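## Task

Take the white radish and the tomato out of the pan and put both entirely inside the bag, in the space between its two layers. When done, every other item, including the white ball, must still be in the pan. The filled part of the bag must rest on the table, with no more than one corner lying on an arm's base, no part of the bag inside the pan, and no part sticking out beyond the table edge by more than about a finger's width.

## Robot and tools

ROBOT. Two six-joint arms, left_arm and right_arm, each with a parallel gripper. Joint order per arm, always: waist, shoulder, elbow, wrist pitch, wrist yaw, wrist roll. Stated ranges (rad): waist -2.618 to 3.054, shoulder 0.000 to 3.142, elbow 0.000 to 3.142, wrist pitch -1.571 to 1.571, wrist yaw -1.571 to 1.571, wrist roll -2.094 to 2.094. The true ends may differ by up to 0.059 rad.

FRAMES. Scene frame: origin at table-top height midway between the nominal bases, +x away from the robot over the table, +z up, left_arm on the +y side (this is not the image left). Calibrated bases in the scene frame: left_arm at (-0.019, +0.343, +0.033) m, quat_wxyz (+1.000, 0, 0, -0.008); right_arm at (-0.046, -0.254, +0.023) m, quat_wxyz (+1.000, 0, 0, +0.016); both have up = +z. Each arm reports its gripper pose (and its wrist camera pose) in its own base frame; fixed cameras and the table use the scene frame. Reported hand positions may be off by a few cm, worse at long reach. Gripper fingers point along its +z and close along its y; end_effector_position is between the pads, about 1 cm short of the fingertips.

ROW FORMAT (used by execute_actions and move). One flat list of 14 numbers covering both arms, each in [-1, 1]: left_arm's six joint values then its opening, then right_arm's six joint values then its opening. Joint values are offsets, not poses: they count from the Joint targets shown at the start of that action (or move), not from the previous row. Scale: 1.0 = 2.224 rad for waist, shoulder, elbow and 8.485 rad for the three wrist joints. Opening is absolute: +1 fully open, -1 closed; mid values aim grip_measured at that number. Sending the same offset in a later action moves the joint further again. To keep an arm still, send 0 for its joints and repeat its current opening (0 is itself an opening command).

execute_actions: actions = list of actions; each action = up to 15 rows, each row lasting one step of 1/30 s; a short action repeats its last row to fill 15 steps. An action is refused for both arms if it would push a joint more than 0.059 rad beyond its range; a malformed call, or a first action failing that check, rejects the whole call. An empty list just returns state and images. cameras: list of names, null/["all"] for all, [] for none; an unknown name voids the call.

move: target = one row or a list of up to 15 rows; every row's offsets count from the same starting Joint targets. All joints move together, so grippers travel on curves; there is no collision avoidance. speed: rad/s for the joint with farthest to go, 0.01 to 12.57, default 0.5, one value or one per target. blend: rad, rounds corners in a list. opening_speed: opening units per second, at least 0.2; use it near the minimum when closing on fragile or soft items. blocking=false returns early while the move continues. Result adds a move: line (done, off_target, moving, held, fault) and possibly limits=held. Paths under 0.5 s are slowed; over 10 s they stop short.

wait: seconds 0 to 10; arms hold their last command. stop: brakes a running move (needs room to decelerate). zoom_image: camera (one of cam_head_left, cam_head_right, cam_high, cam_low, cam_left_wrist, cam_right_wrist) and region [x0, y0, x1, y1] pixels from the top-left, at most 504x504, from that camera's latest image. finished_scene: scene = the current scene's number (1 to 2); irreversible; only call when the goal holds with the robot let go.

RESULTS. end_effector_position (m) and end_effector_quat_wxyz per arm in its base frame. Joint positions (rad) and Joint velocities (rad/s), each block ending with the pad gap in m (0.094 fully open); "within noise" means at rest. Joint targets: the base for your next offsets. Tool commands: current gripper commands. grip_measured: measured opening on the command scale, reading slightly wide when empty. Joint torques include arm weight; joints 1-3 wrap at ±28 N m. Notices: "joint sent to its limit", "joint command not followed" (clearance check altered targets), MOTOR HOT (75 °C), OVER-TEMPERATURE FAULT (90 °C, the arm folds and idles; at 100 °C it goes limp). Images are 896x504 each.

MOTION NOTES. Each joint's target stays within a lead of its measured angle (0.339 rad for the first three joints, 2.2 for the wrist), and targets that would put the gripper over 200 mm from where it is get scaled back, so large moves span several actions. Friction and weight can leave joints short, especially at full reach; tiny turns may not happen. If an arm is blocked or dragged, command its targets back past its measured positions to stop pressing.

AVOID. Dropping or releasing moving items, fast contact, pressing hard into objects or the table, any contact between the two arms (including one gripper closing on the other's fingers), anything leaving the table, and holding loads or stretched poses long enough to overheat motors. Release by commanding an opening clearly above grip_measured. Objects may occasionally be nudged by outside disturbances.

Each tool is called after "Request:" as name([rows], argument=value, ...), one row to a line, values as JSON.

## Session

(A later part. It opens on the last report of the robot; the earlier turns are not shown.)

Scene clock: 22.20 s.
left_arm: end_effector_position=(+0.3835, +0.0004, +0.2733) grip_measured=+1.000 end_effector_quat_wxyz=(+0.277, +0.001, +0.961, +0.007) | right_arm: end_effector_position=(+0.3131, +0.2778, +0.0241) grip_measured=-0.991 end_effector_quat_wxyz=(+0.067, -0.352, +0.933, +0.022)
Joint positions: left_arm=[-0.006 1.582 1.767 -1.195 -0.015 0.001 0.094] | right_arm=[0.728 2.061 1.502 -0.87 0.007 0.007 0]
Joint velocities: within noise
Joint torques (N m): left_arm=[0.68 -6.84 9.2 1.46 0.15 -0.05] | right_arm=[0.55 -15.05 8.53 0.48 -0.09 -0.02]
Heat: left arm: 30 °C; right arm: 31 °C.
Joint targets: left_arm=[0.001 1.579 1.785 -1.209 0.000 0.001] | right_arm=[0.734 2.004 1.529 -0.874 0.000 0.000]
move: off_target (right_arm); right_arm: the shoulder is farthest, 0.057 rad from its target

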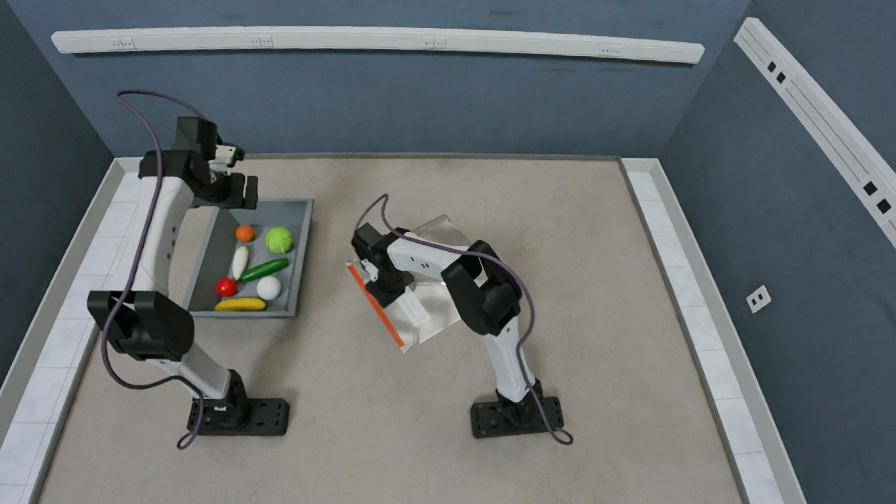

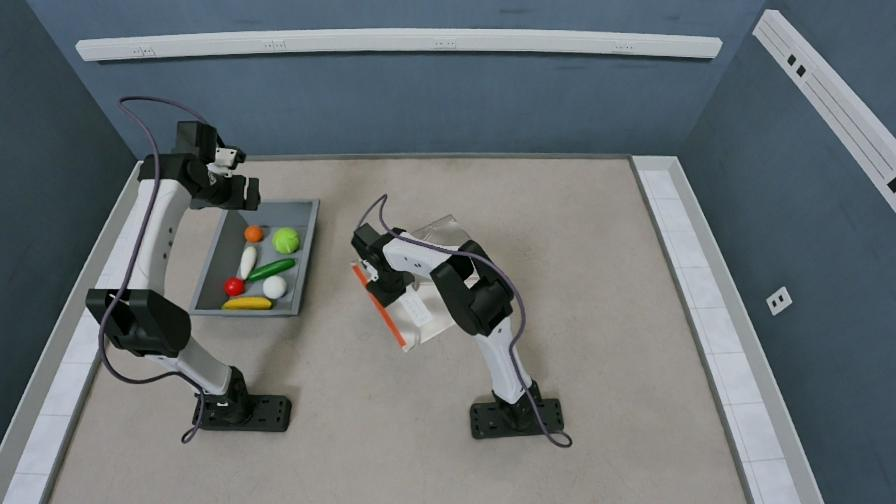

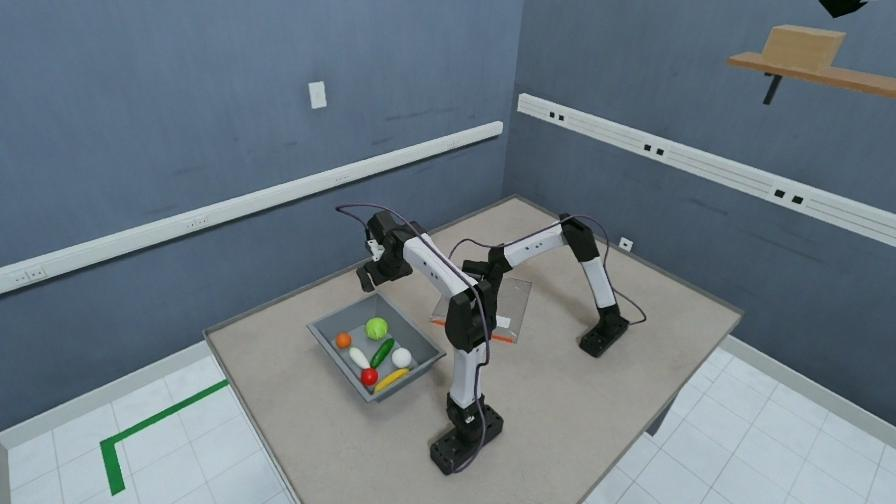

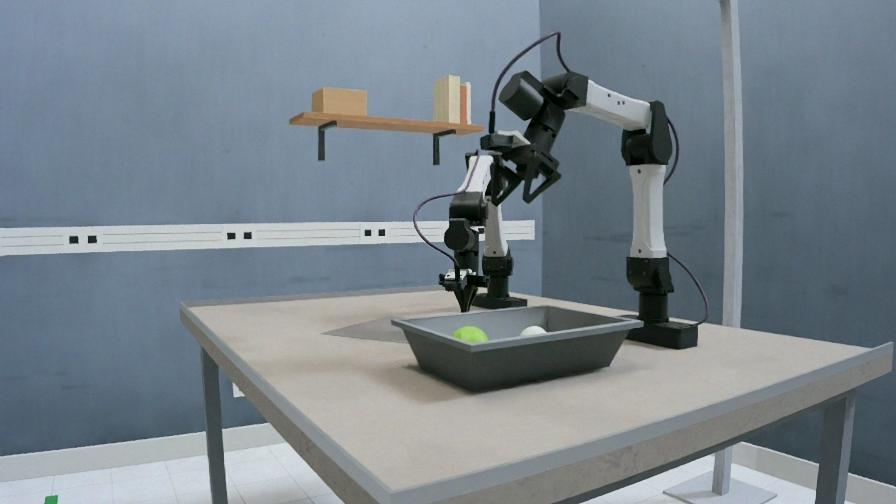

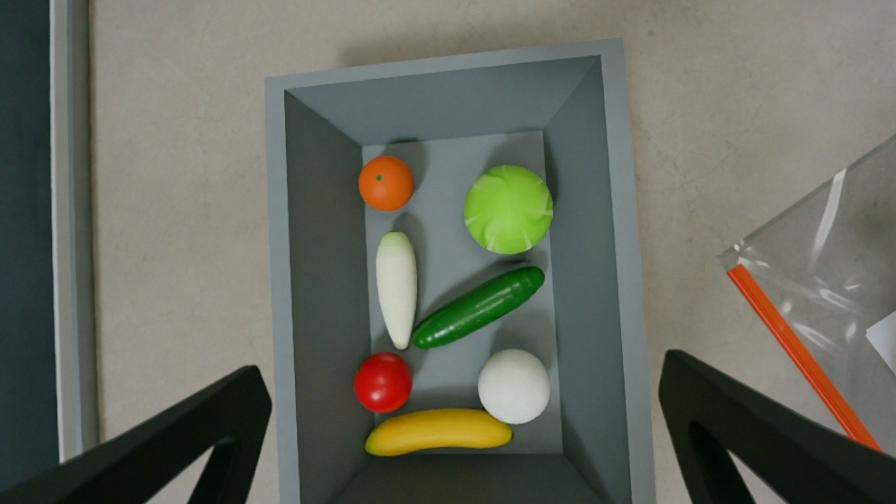

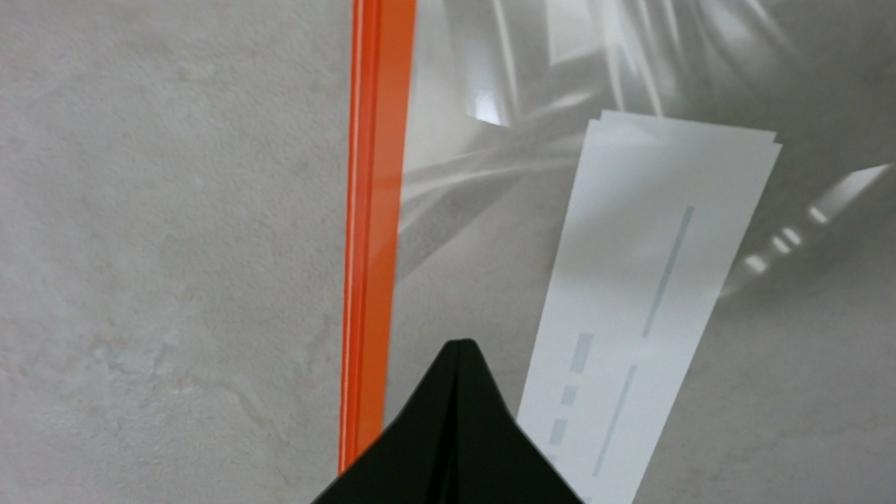

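Request:
move([
  [0,0,0,0,0,0,1,0.007,0.025,-0.0715,0.0252,0,0,-0.1],
  [0,0,0,0,0,0,1,0.007,0.0476,-0.095,0.0372,0,0,-0.1],
], speed=[0.3,0.08], cameras=["cam_right_wrist"])

Request:
move(target=[0,0,0,0,0,0,1,0,0,0,0,0,0,-1], opening_speed=0.4, cameras=["cam_right_wrist"])

Scene clock: 25.20 s.
left_arm: end_effector_position=(+0.3835, +0.0004, +0.2733) grip_measured=+1.000 end_effector_quat_wxyz=(+0.277, +0.001, +0.961, +0.007) | right_arm: end_effector_position=(+0.3180, +0.2909, -0.0074) grip_measured=-0.101 end_effector_quat_wxyz=(+0.121, -0.357, +0.925, +0.044)
Joint positions: left_arm=[-0.006 1.582 1.767 -1.195 -0.015 0.001 0.094] | right_arm=[0.744 2.061 1.342 -0.594 0.007 0.007 0.042]
Joint velocities: within noise
Joint torques (N m): left_arm=[0.69 -6.86 9.17 1.46 0.16 -0.05] | right_arm=[0.62 -5.61 3.54 1.1 -0.09 -0.02]
Heat: left arm: 30 °C; right arm: 31 °C.
Joint targets: left_arm=[0.001 1.579 1.785 -1.209 0.000 0.001] | right_arm=[0.750 2.110 1.317 -0.559 0.000 0.000]
move: off_target (right_arm); right_arm: the shoulder is farthest, 0.049 rad from its target
Images, in order (width x height): cam_right_wrist 896x504.

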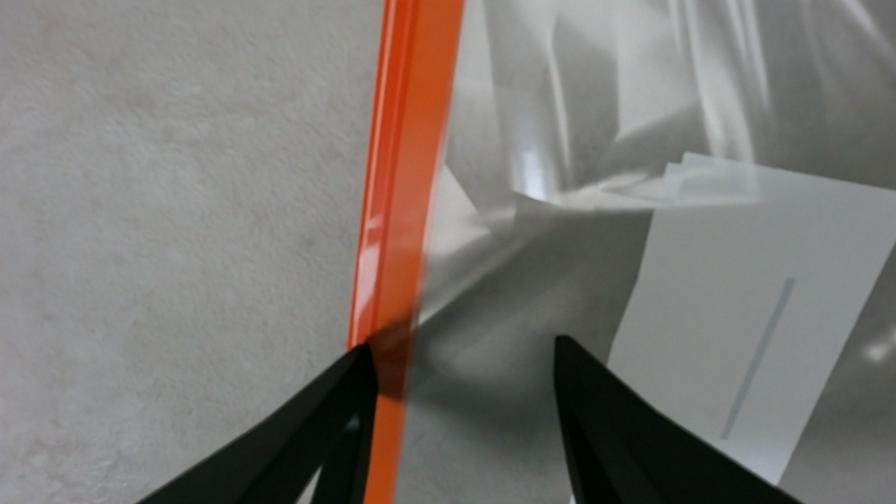

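Scene clock: 27.67 s.
left_arm: end_effector_position=(+0.3835, +0.0004, +0.2733) grip_measured=+1.000 end_effector_quat_wxyz=(+0.277, +0.001, +0.961, +0.007) | right_arm: end_effector_position=(+0.3250, +0.2974, -0.0066) grip_measured=-0.989 end_effector_quat_wxyz=(+0.140, -0.356, +0.923, +0.052)
Joint positions: left_arm=[-0.006 1.582 1.767 -1.195 -0.015 0.001 0.094] | right_arm=[0.744 2.064 1.338 -0.545 0.007 0.007 0.001]
Joint velocities: within noise
Joint torques (N m): left_arm=[0.72 -6.83 9.24 1.46 0.15 -0.04] | right_arm=[0.61 -5.94 3.96 0.69 -0.09 -0.03]
Heat: left arm: 31 °C; right arm: 31 °C.
Joint targets: left_arm=[0.001 1.579 1.785 -1.209 0.000 0.001] | right_arm=[0.750 2.110 1.317 -0.559 0.000 0.000]
move: off_target (right_arm); right_arm: the shoulder is farthest, 0.046 rad from its target
Images, in order (width x height): cam_right_wrist 896x504.

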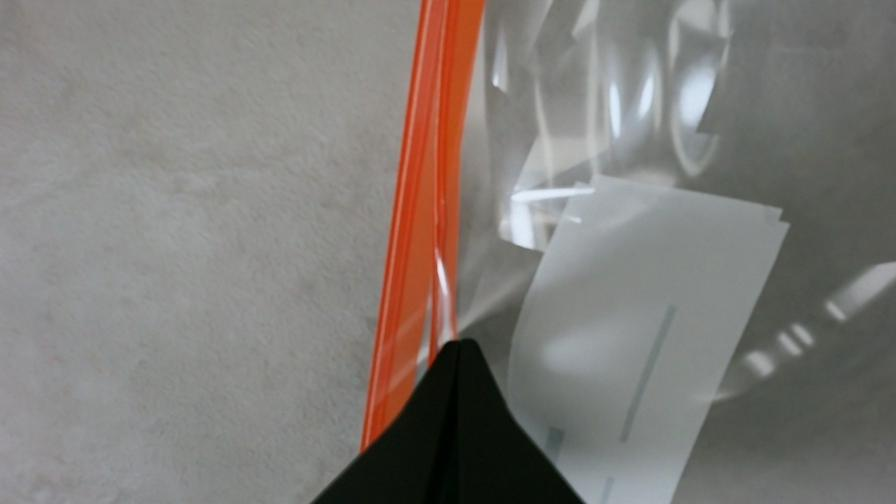

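Request:
move(target=[0,0,0,0,0,0,1,0,-0.0468,0.0409,-0.0133,0,0,-1], speed=0.08, cameras=["cam_right_wrist"])

Scene clock: 29.90 s.
left_arm: end_effector_position=(+0.3835, +0.0004, +0.2733) grip_measured=+1.000 end_effector_quat_wxyz=(+0.277, +0.001, +0.961, +0.007) | right_arm: end_effector_position=(+0.3152, +0.2884, +0.0003) grip_measured=-0.989 end_effector_quat_wxyz=(+0.106, -0.358, +0.927, +0.038)
Joint positions: left_arm=[-0.006 1.582 1.767 -1.195 -0.015 0.001 0.094] | right_arm=[0.744 2.059 1.382 -0.668 0.007 0.007 0.001]
Joint velocities: within noise
Joint torques (N m): left_arm=[0.7 -6.84 9.21 1.46 0.14 -0.06] | right_arm=[0.62 -14.58 8.46 0.63 -0.08 -0.02]
Heat: left arm: 31 °C; right arm: 32 °C.
Joint targets: left_arm=[0.001 1.579 1.785 -1.209 0.000 0.001] | right_arm=[0.750 2.006 1.408 -0.672 0.000 0.000]
move: off_target (right_arm); right_arm: the shoulder is farthest, 0.053 rad from its target
Images, in order (width x height): cam_right_wrist 896x504.

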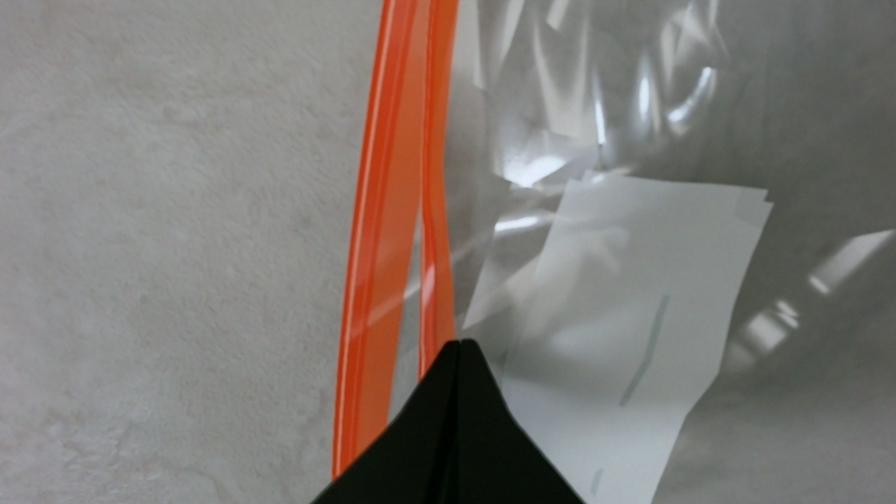

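Request:
move(target=[0,0,0,0,0,0,1,0,-0.0283,0.0558,-0.0256,0,0,-1], speed=0.1)

Request:
zoom_image(camera="cam_head_left", region=[330, 200, 510, 360])

Scene clock: 32.83 s.
left_arm: end_effector_position=(+0.3835, +0.0004, +0.2733) grip_measured=+1.000 end_effector_quat_wxyz=(+0.277, +0.001, +0.961, +0.007) | right_arm: end_effector_position=(+0.3105, +0.2840, +0.0508) grip_measured=-0.989 end_effector_quat_wxyz=(+0.092, -0.358, +0.928, +0.033)
Joint positions: left_arm=[-0.006 1.582 1.767 -1.195 -0.015 0.001 0.094] | right_arm=[0.744 1.994 1.505 -0.886 0.007 0.007 0.001]
Joint velocities: within noise
Joint torques (N m): left_arm=[0.69 -6.84 9.21 1.46 0.14 -0.05] | right_arm=[0.61 -14.23 8.84 0.65 -0.09 -0.02]
Heat: left arm: 32 °C; right arm: 34 °C.
Joint targets: left_arm=[0.001 1.579 1.785 -1.209 0.000 0.001] | right_arm=[0.750 1.943 1.532 -0.889 0.000 0.000]
move: off_target (right_arm); right_arm: the shoulder is farthest, 0.051 rad from its target

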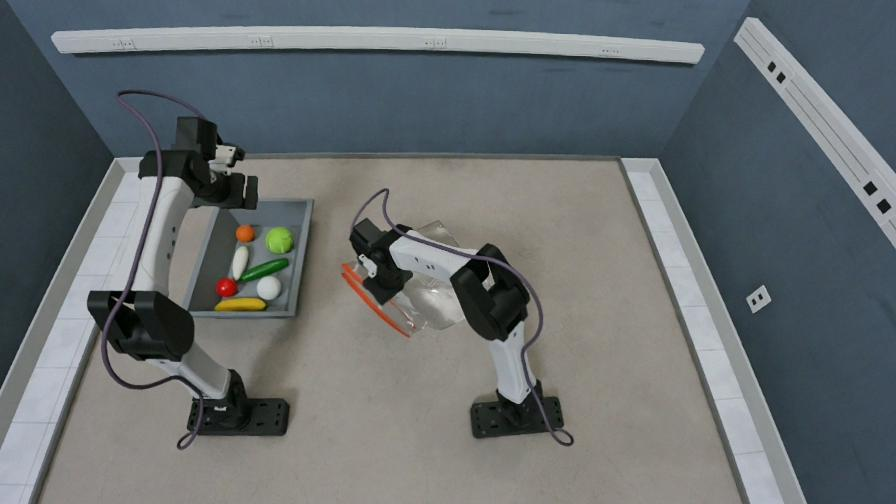

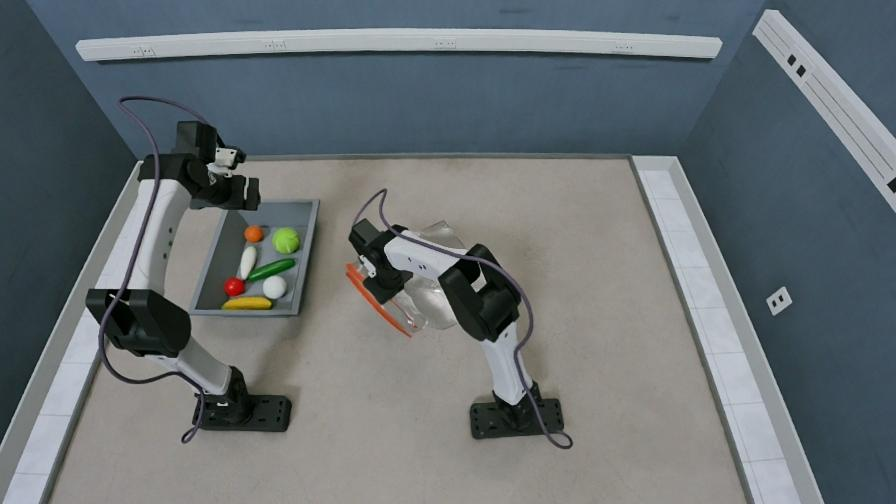

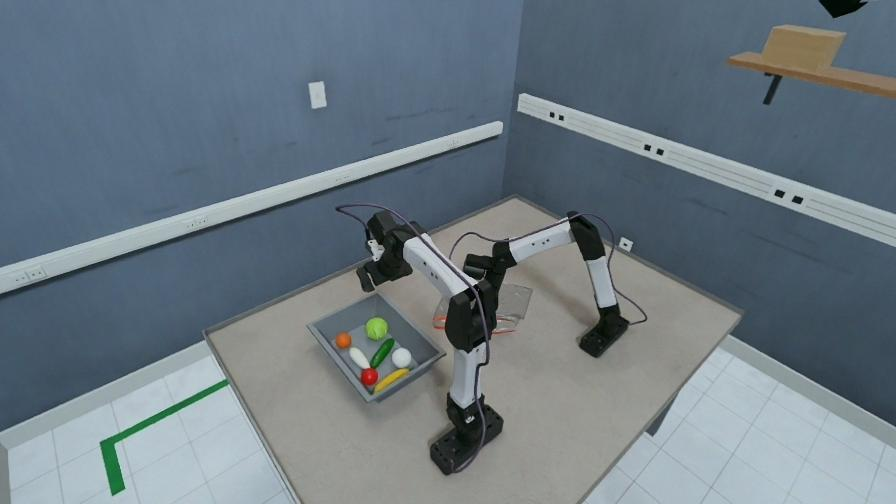

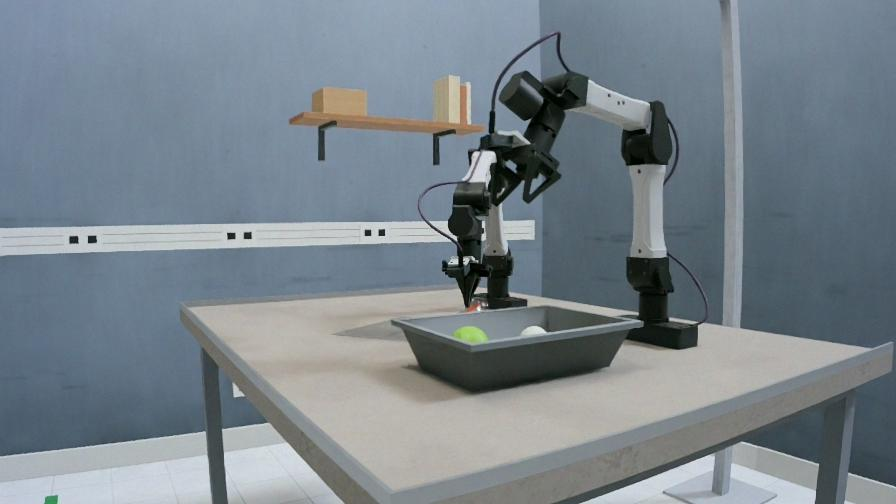

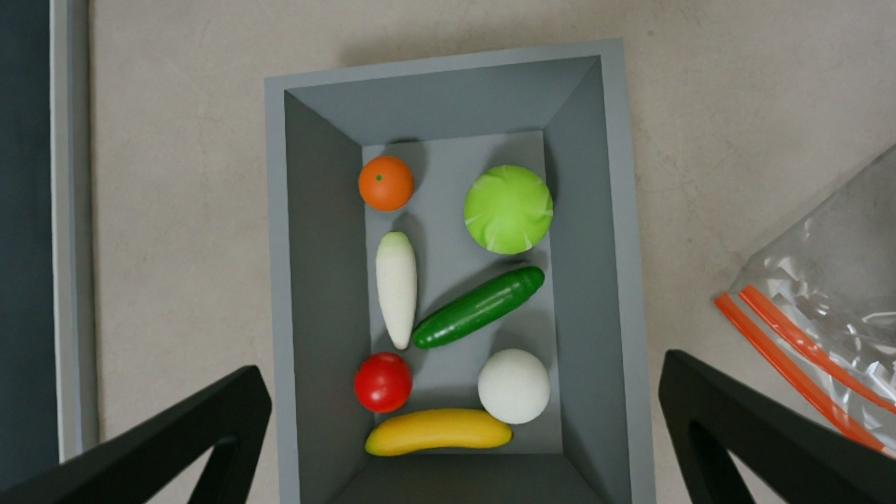

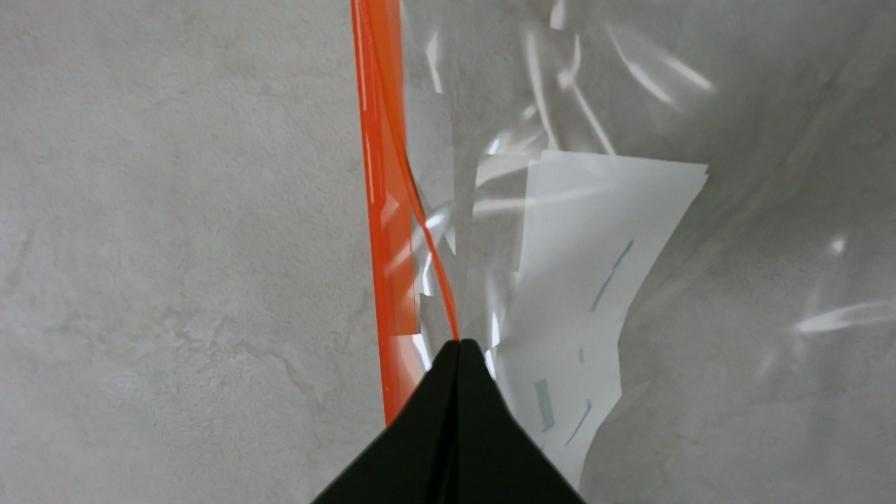

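Scaled by 2.800 from the camera's 896x504 image, which has a finer 1280x720 frame.

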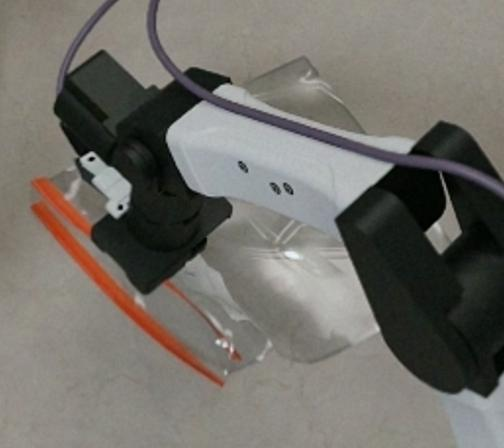

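Request:
move(target=[-0.0162,0.1106,-0.1248,0.0208,-0.04125,0,1,0,-0.0256,0.0373,-0.0165,0,0,-1], speed=0.4)

Request:
zoom_image(camera="cam_head_left", region=[330, 200, 510, 360])

Scene clock: 36.40 s.
left_arm: end_effector_position=(+0.3905, +0.0451, +0.1235) grip_measured=+1.000 end_effector_quat_wxyz=(+0.114, -0.004, +0.980, +0.164) | right_arm: end_effector_position=(+0.3049, +0.2789, +0.0928) grip_measured=-0.989 end_effector_quat_wxyz=(+0.094, -0.358, +0.928, +0.033)
Joint positions: left_arm=[-0.029 1.817 1.514 -1.042 -0.335 0.001 0.094] | right_arm=[0.744 1.933 1.588 -1.026 0.007 0.007 0.001]
Joint velocities: within noise
Joint torques (N m): left_arm=[-0.29 -8.09 6.8 1.03 -0.32 -0.07] | right_arm=[0.61 -13.56 8.96 0.62 -0.1 -0.02]
Heat: left arm: 32 °C; right arm: 36 °C.
Joint targets: left_arm=[-0.036 1.825 1.508 -1.033 -0.350 0.001] | right_arm=[0.750 1.886 1.615 -1.029 0.000 0.000]
move: off_target (right_arm); right_arm: the shoulder is farthest, 0.047 rad from its target

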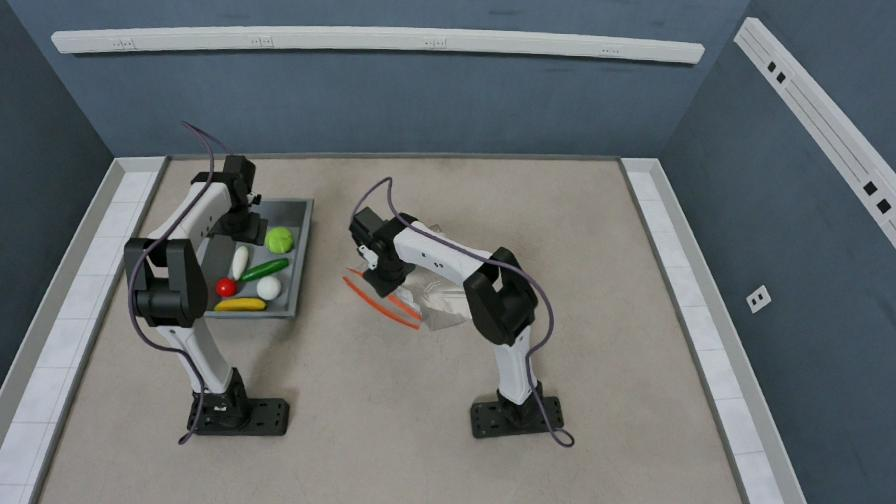

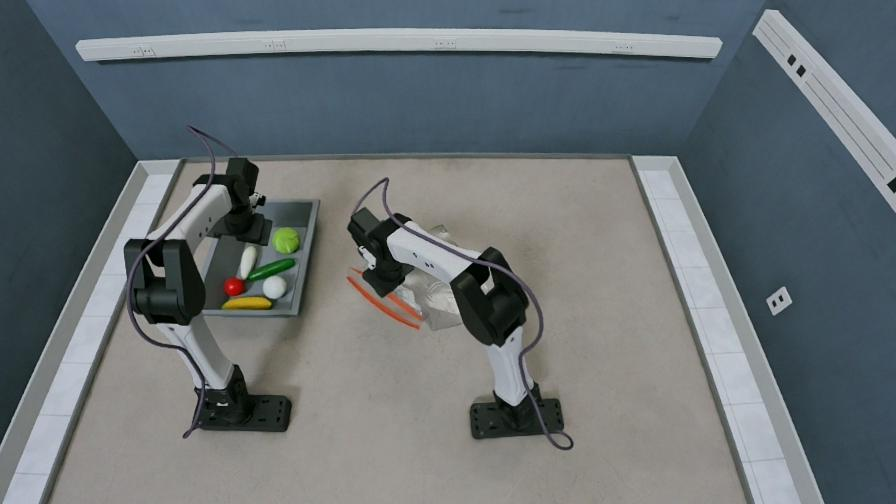

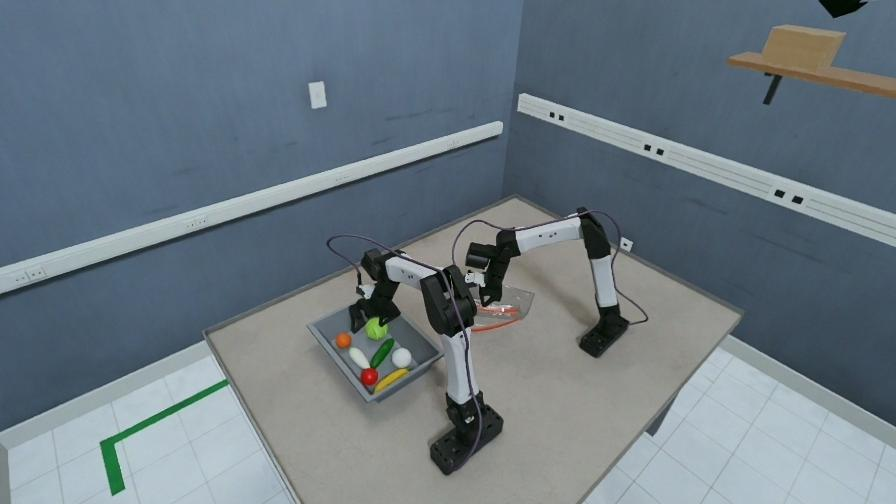

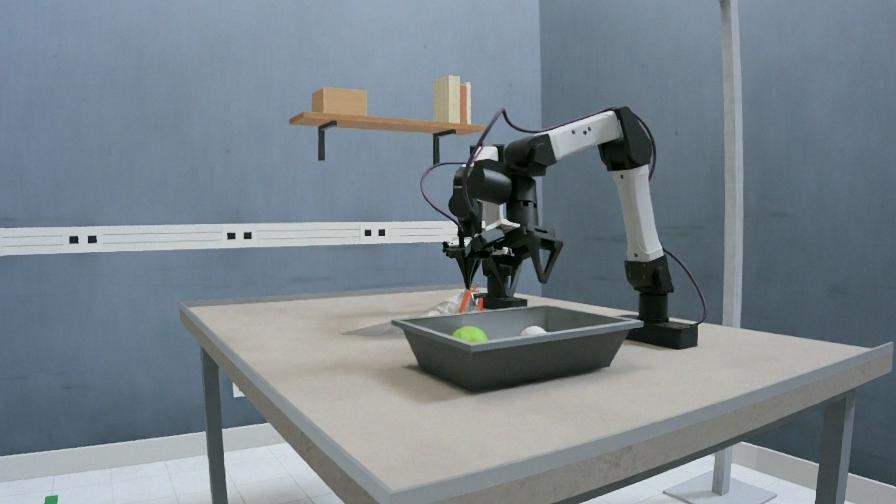

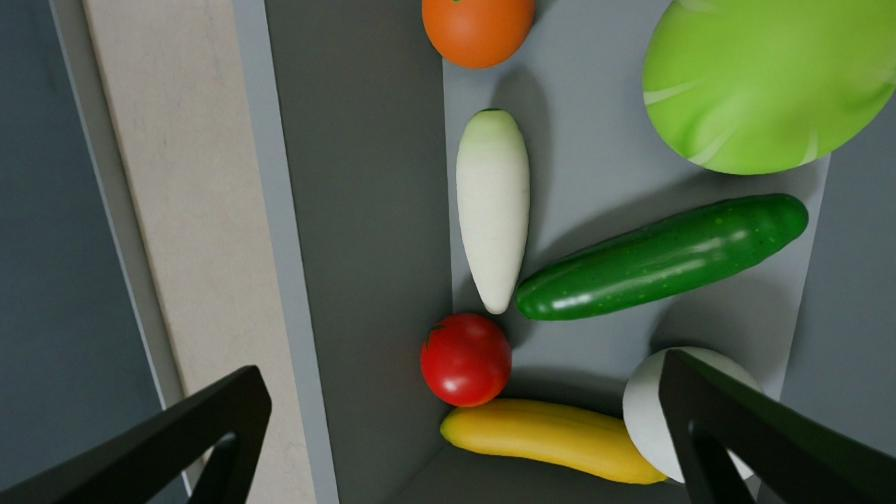

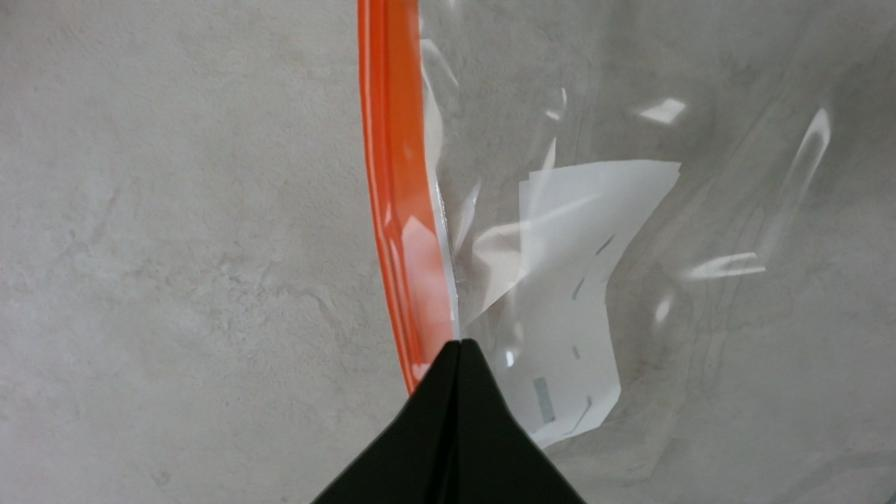

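Scaled by 2.800 from the camera's 896x504 image, which has a finer 1280x720 frame.

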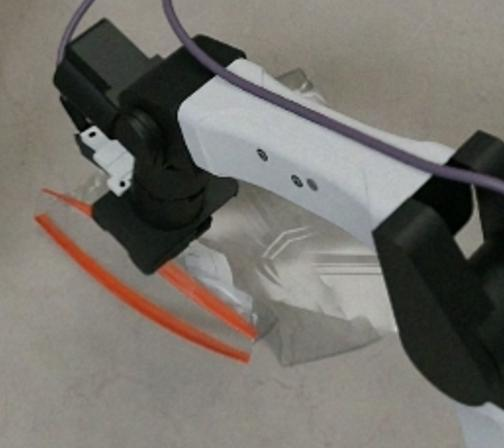

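Request:
move(target=[-0.0031,0.027,-0.0706,0.0197,0,0,0.35,0,0,0,0,0,0,-1], speed=0.3, cameras=["cam_left_wrist","cam_right_wrist"])

Scene clock: 38.33 s.
left_arm: end_effector_position=(+0.3861, +0.0430, +0.0659) grip_measured=+0.352 end_effector_quat_wxyz=(+0.094, +0.003, +0.982, +0.165) | right_arm: end_effector_position=(+0.3048, +0.2787, +0.0927) grip_measured=-0.989 end_effector_quat_wxyz=(+0.093, -0.358, +0.928, +0.033)
Joint positions: left_arm=[-0.036 1.871 1.36 -0.875 -0.336 0.001 0.064] | right_arm=[0.744 1.933 1.588 -1.027 0.007 0.007 0.001]
Joint velocities: within noise
Joint torques (N m): left_arm=[-0.32 -7.86 6.23 0.96 -0.32 -0.07] | right_arm=[0.64 -13.55 8.94 0.62 -0.08 -0.02]
Heat: left arm: 32 °C; right arm: 37 °C.
Joint targets: left_arm=[-0.042 1.885 1.351 -0.866 -0.350 0.001] | right_arm=[0.750 1.886 1.615 -1.029 0.000 0.000]
move: off_target (right_arm); right_arm: the shoulder is farthest, 0.047 rad from its target
Images, in order (width x height): cam_left_wrist 896x504, cam_right_wrist 896x504.

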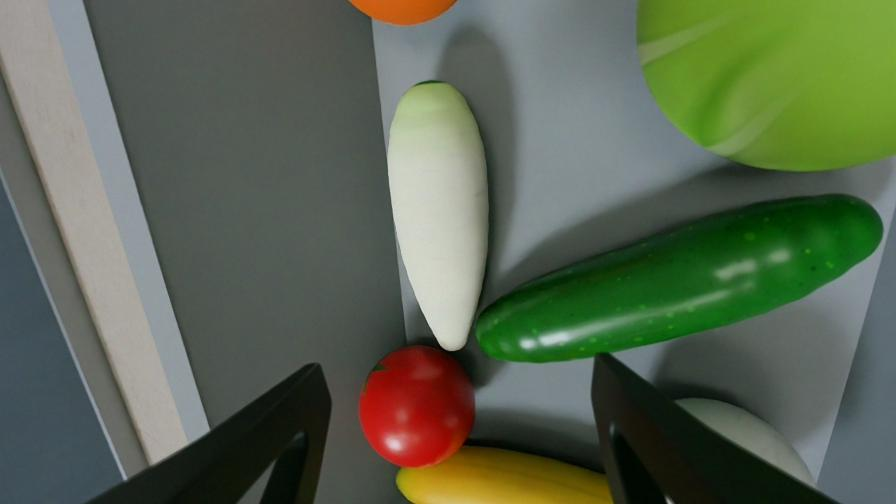

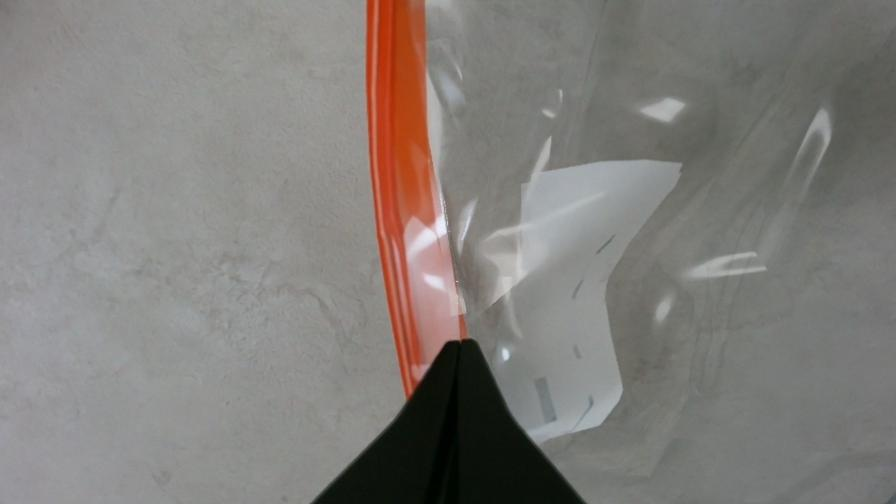

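Request:
move(target=[0.0378,0.0836,-0.0048,0.0231,0,0,0.35,0,0,0,0,0,0,-1], speed=0.15, cameras=["cam_left_wrist"])

Scene clock: 40.80 s.
left_arm: end_effector_position=(+0.4102, +0.0715, +0.0030) grip_measured=+0.352 end_effector_quat_wxyz=(+0.090, -0.033, +0.981, +0.168) | right_arm: end_effector_position=(+0.3048, +0.2787, +0.0927) grip_measured=-0.989 end_effector_quat_wxyz=(+0.093, -0.358, +0.928, +0.033)
Joint positions: left_arm=[0.036 2.052 1.35 -0.679 -0.336 0.001 0.064] | right_arm=[0.744 1.933 1.588 -1.027 0.007 0.007 0.001]
Joint velocities: within noise
Joint torques (N m): left_arm=[0.65 -8.64 5.68 0.93 -0.32 -0.07] | right_arm=[0.59 -13.57 8.95 0.63 -0.09 -0.02]
Heat: left arm: 31 °C; right arm: 39 °C.
Joint targets: left_arm=[0.042 2.071 1.340 -0.670 -0.350 0.001] | right_arm=[0.750 1.886 1.615 -1.029 0.000 0.000]
move: off_target (right_arm); right_arm: the shoulder is farthest, 0.047 rad from its target
Images, in order (width x height): cam_left_wrist 896x504.

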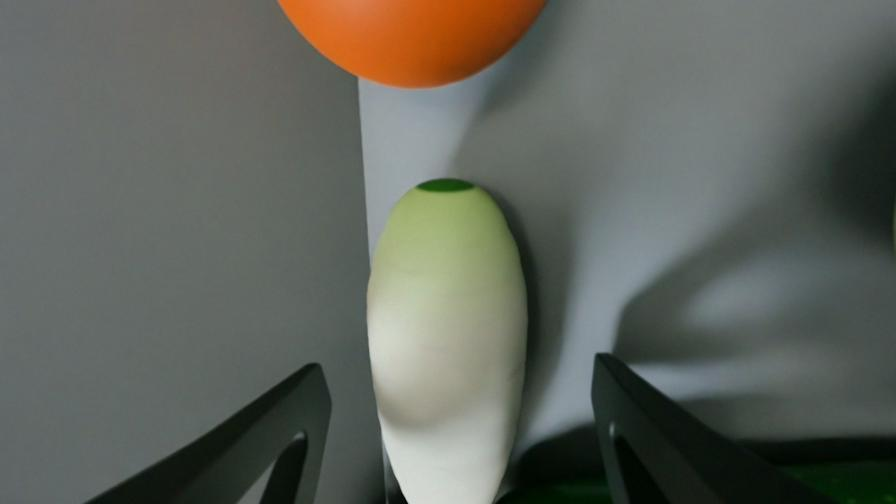

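Request:
move([
  [0,0.005,0,0.0015,0,0,0.35,0,0,0,0,0,0,-1],
  [0,0.005,0,0.0015,0,0,-0.6,0,0,0,0,0,0,-1],
], speed=0.1, opening_speed=0.6, cameras=["cam_left_wrist"])

Scene clock: 43.60 s.
left_arm: end_effector_position=(+0.4123, +0.0722, +0.0003) grip_measured=-0.402 end_effector_quat_wxyz=(+0.092, -0.034, +0.981, +0.170) | right_arm: end_effector_position=(+0.3048, +0.2787, +0.0927) grip_measured=-0.989 end_effector_quat_wxyz=(+0.093, -0.358, +0.928, +0.033)
Joint positions: left_arm=[0.036 2.061 1.35 -0.666 -0.34 0.001 0.028] | right_arm=[0.744 1.933 1.588 -1.027 0.007 0.007 0.001]
Joint velocities: within noise
Joint torques (N m): left_arm=[0.62 -8.54 5.71 0.96 -0.28 -0.06] | right_arm=[0.64 -13.56 8.96 0.62 -0.09 -0.02]
Heat: left arm: 31 °C; right arm: 40 °C.
Joint targets: left_arm=[0.042 2.082 1.340 -0.657 -0.350 0.001] | right_arm=[0.750 1.886 1.615 -1.029 0.000 0.000]
move: off_target (right_arm); right_arm: the shoulder is farthest, 0.047 rad from its target
Images, in order (width x height): cam_left_wrist 896x504.

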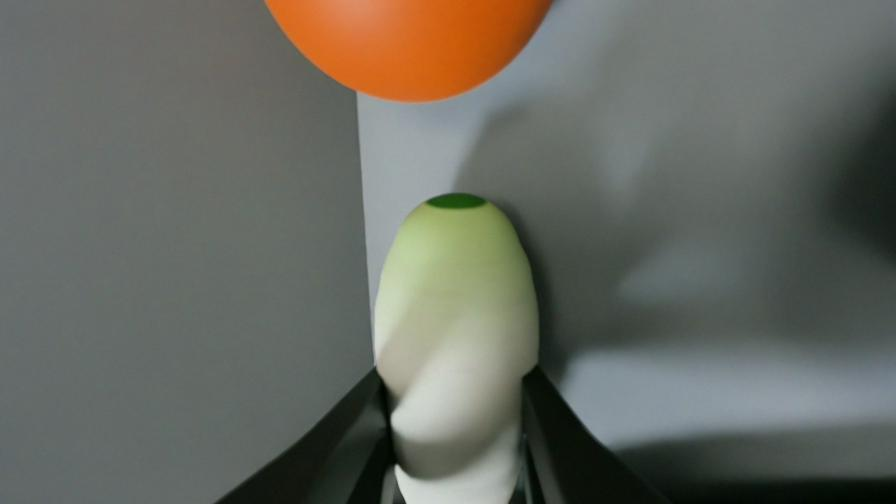

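Request:
move([
  [-0.0189,-0.0818,0.005,-0.0227,0,0,-0.6,0,0,0,0,0,0,-1],
  [-0.0189,-0.2374,-0.0135,-0.0117,0.04125,0,-0.6,-0.0877,0.0558,0.0746,-0.0189,0,0,-1],
], speed=0.2)

Request:
zoom_image(camera="cam_head_left", region=[330, 200, 510, 360])

Request:
zoom_image(camera="cam_low", region=[320, 180, 680, 400])

Scene clock: 48.77 s.
left_arm: end_effector_position=(+0.4028, +0.0052, +0.1664) grip_measured=-0.410 end_effector_quat_wxyz=(+0.275, -0.005, +0.961, +0.009) | right_arm: end_effector_position=(+0.3534, +0.2191, +0.1104) grip_measured=-0.989 end_effector_quat_wxyz=(+0.070, -0.271, +0.960, +0.017)
Joint positions: left_arm=[0.006 1.573 1.324 -0.764 -0.017 0.001 0.028] | right_arm=[0.558 1.994 1.752 -1.186 0.007 0.007 0.001]
Joint velocities: within noise
Joint torques (N m): left_arm=[-0.29 -8.55 6.71 1.69 0.15 -0.05] | right_arm=[-0.25 -8.43 9.02 0.5 -0.08 -0.02]
Heat: left arm: 31 °C; right arm: 41 °C.
Joint targets: left_arm=[-0.001 1.554 1.310 -0.756 0.000 0.001] | right_arm=[0.554 2.010 1.781 -1.189 0.000 0.000]
move: done

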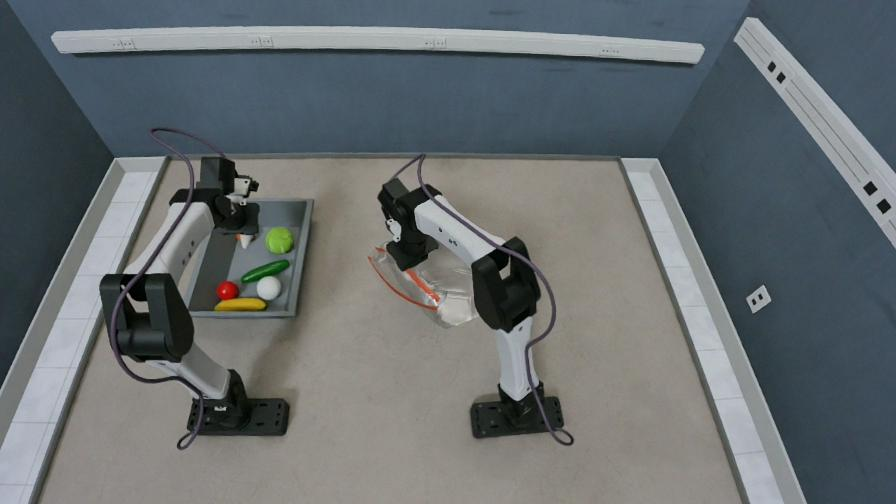

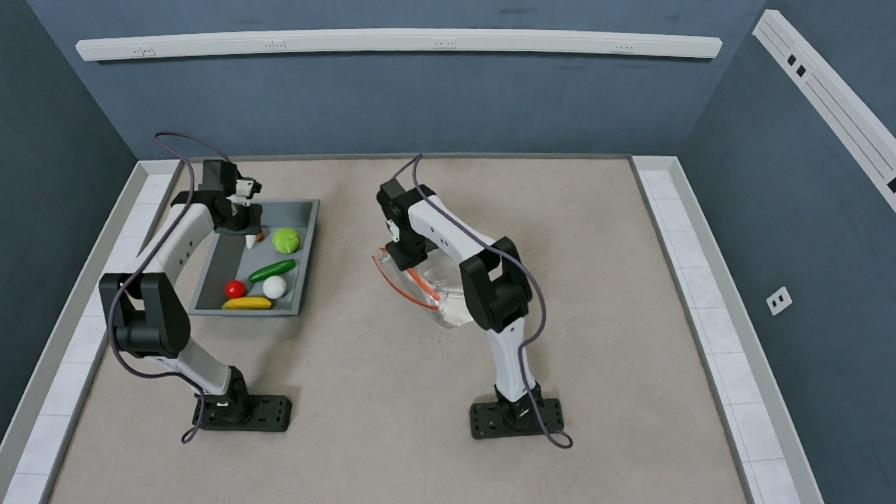

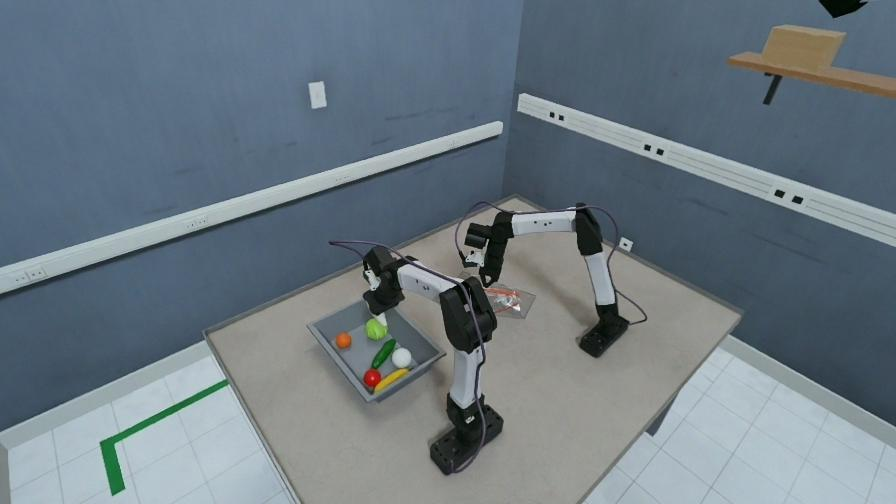

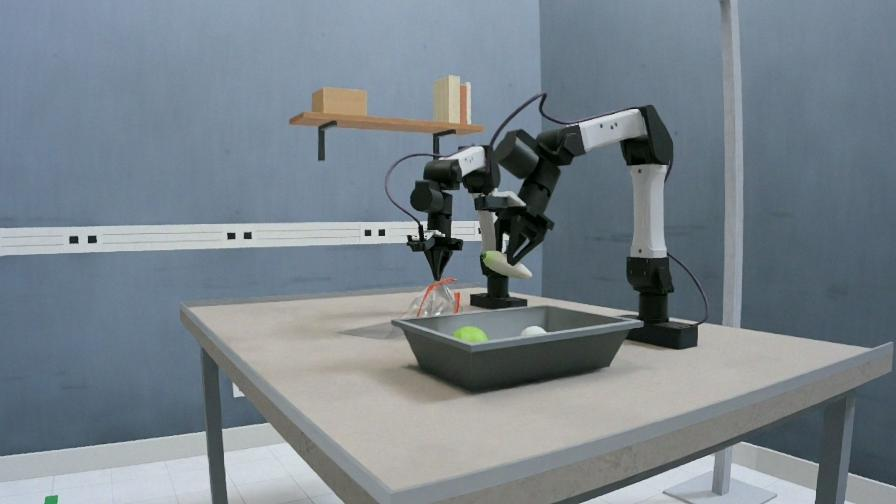

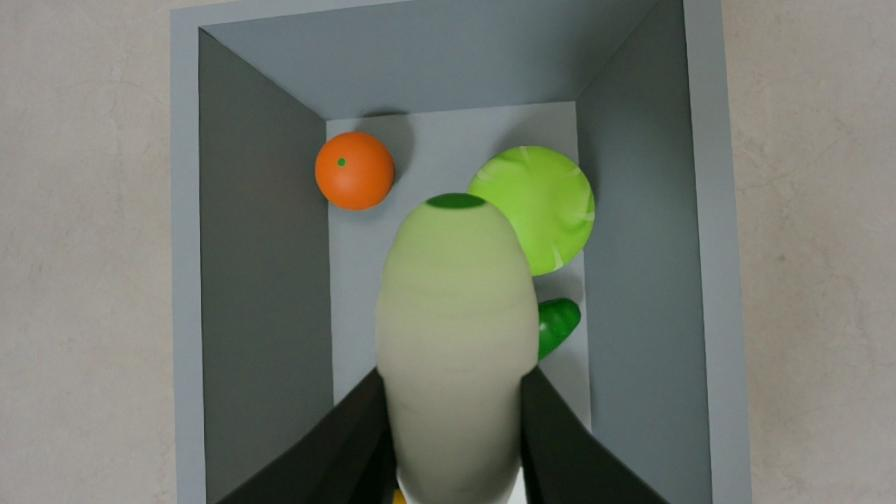

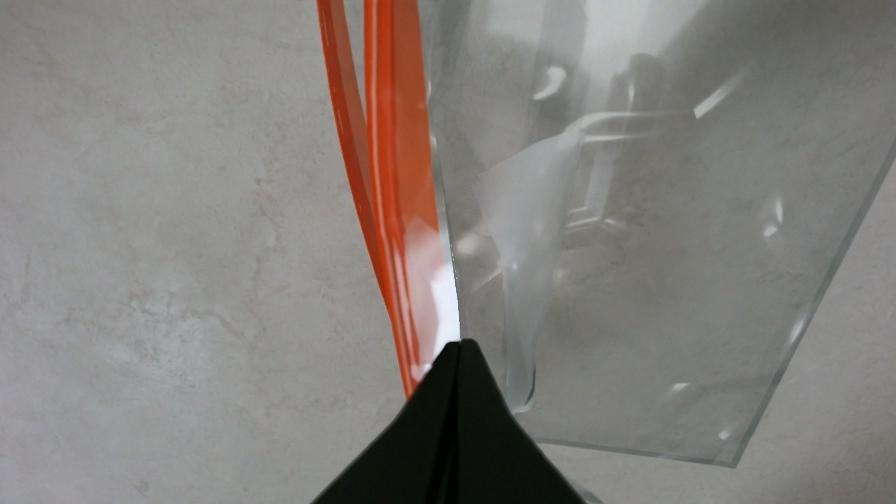

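Scaled by 2.800 from the camera's 896x504 image, which has a finer 1280x720 frame.

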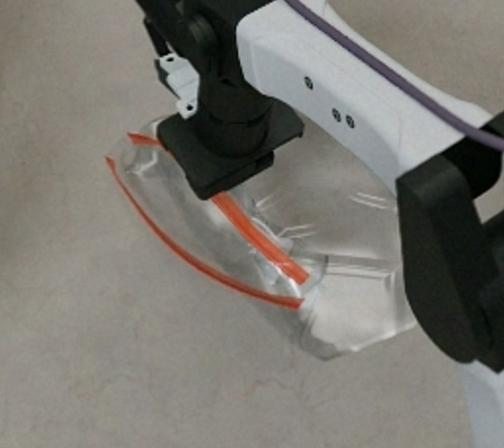

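Scaled by 1.400 from the camera's 896x504 image, which has a finer 1280x720 frame.

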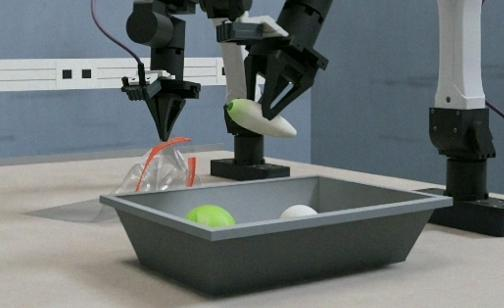

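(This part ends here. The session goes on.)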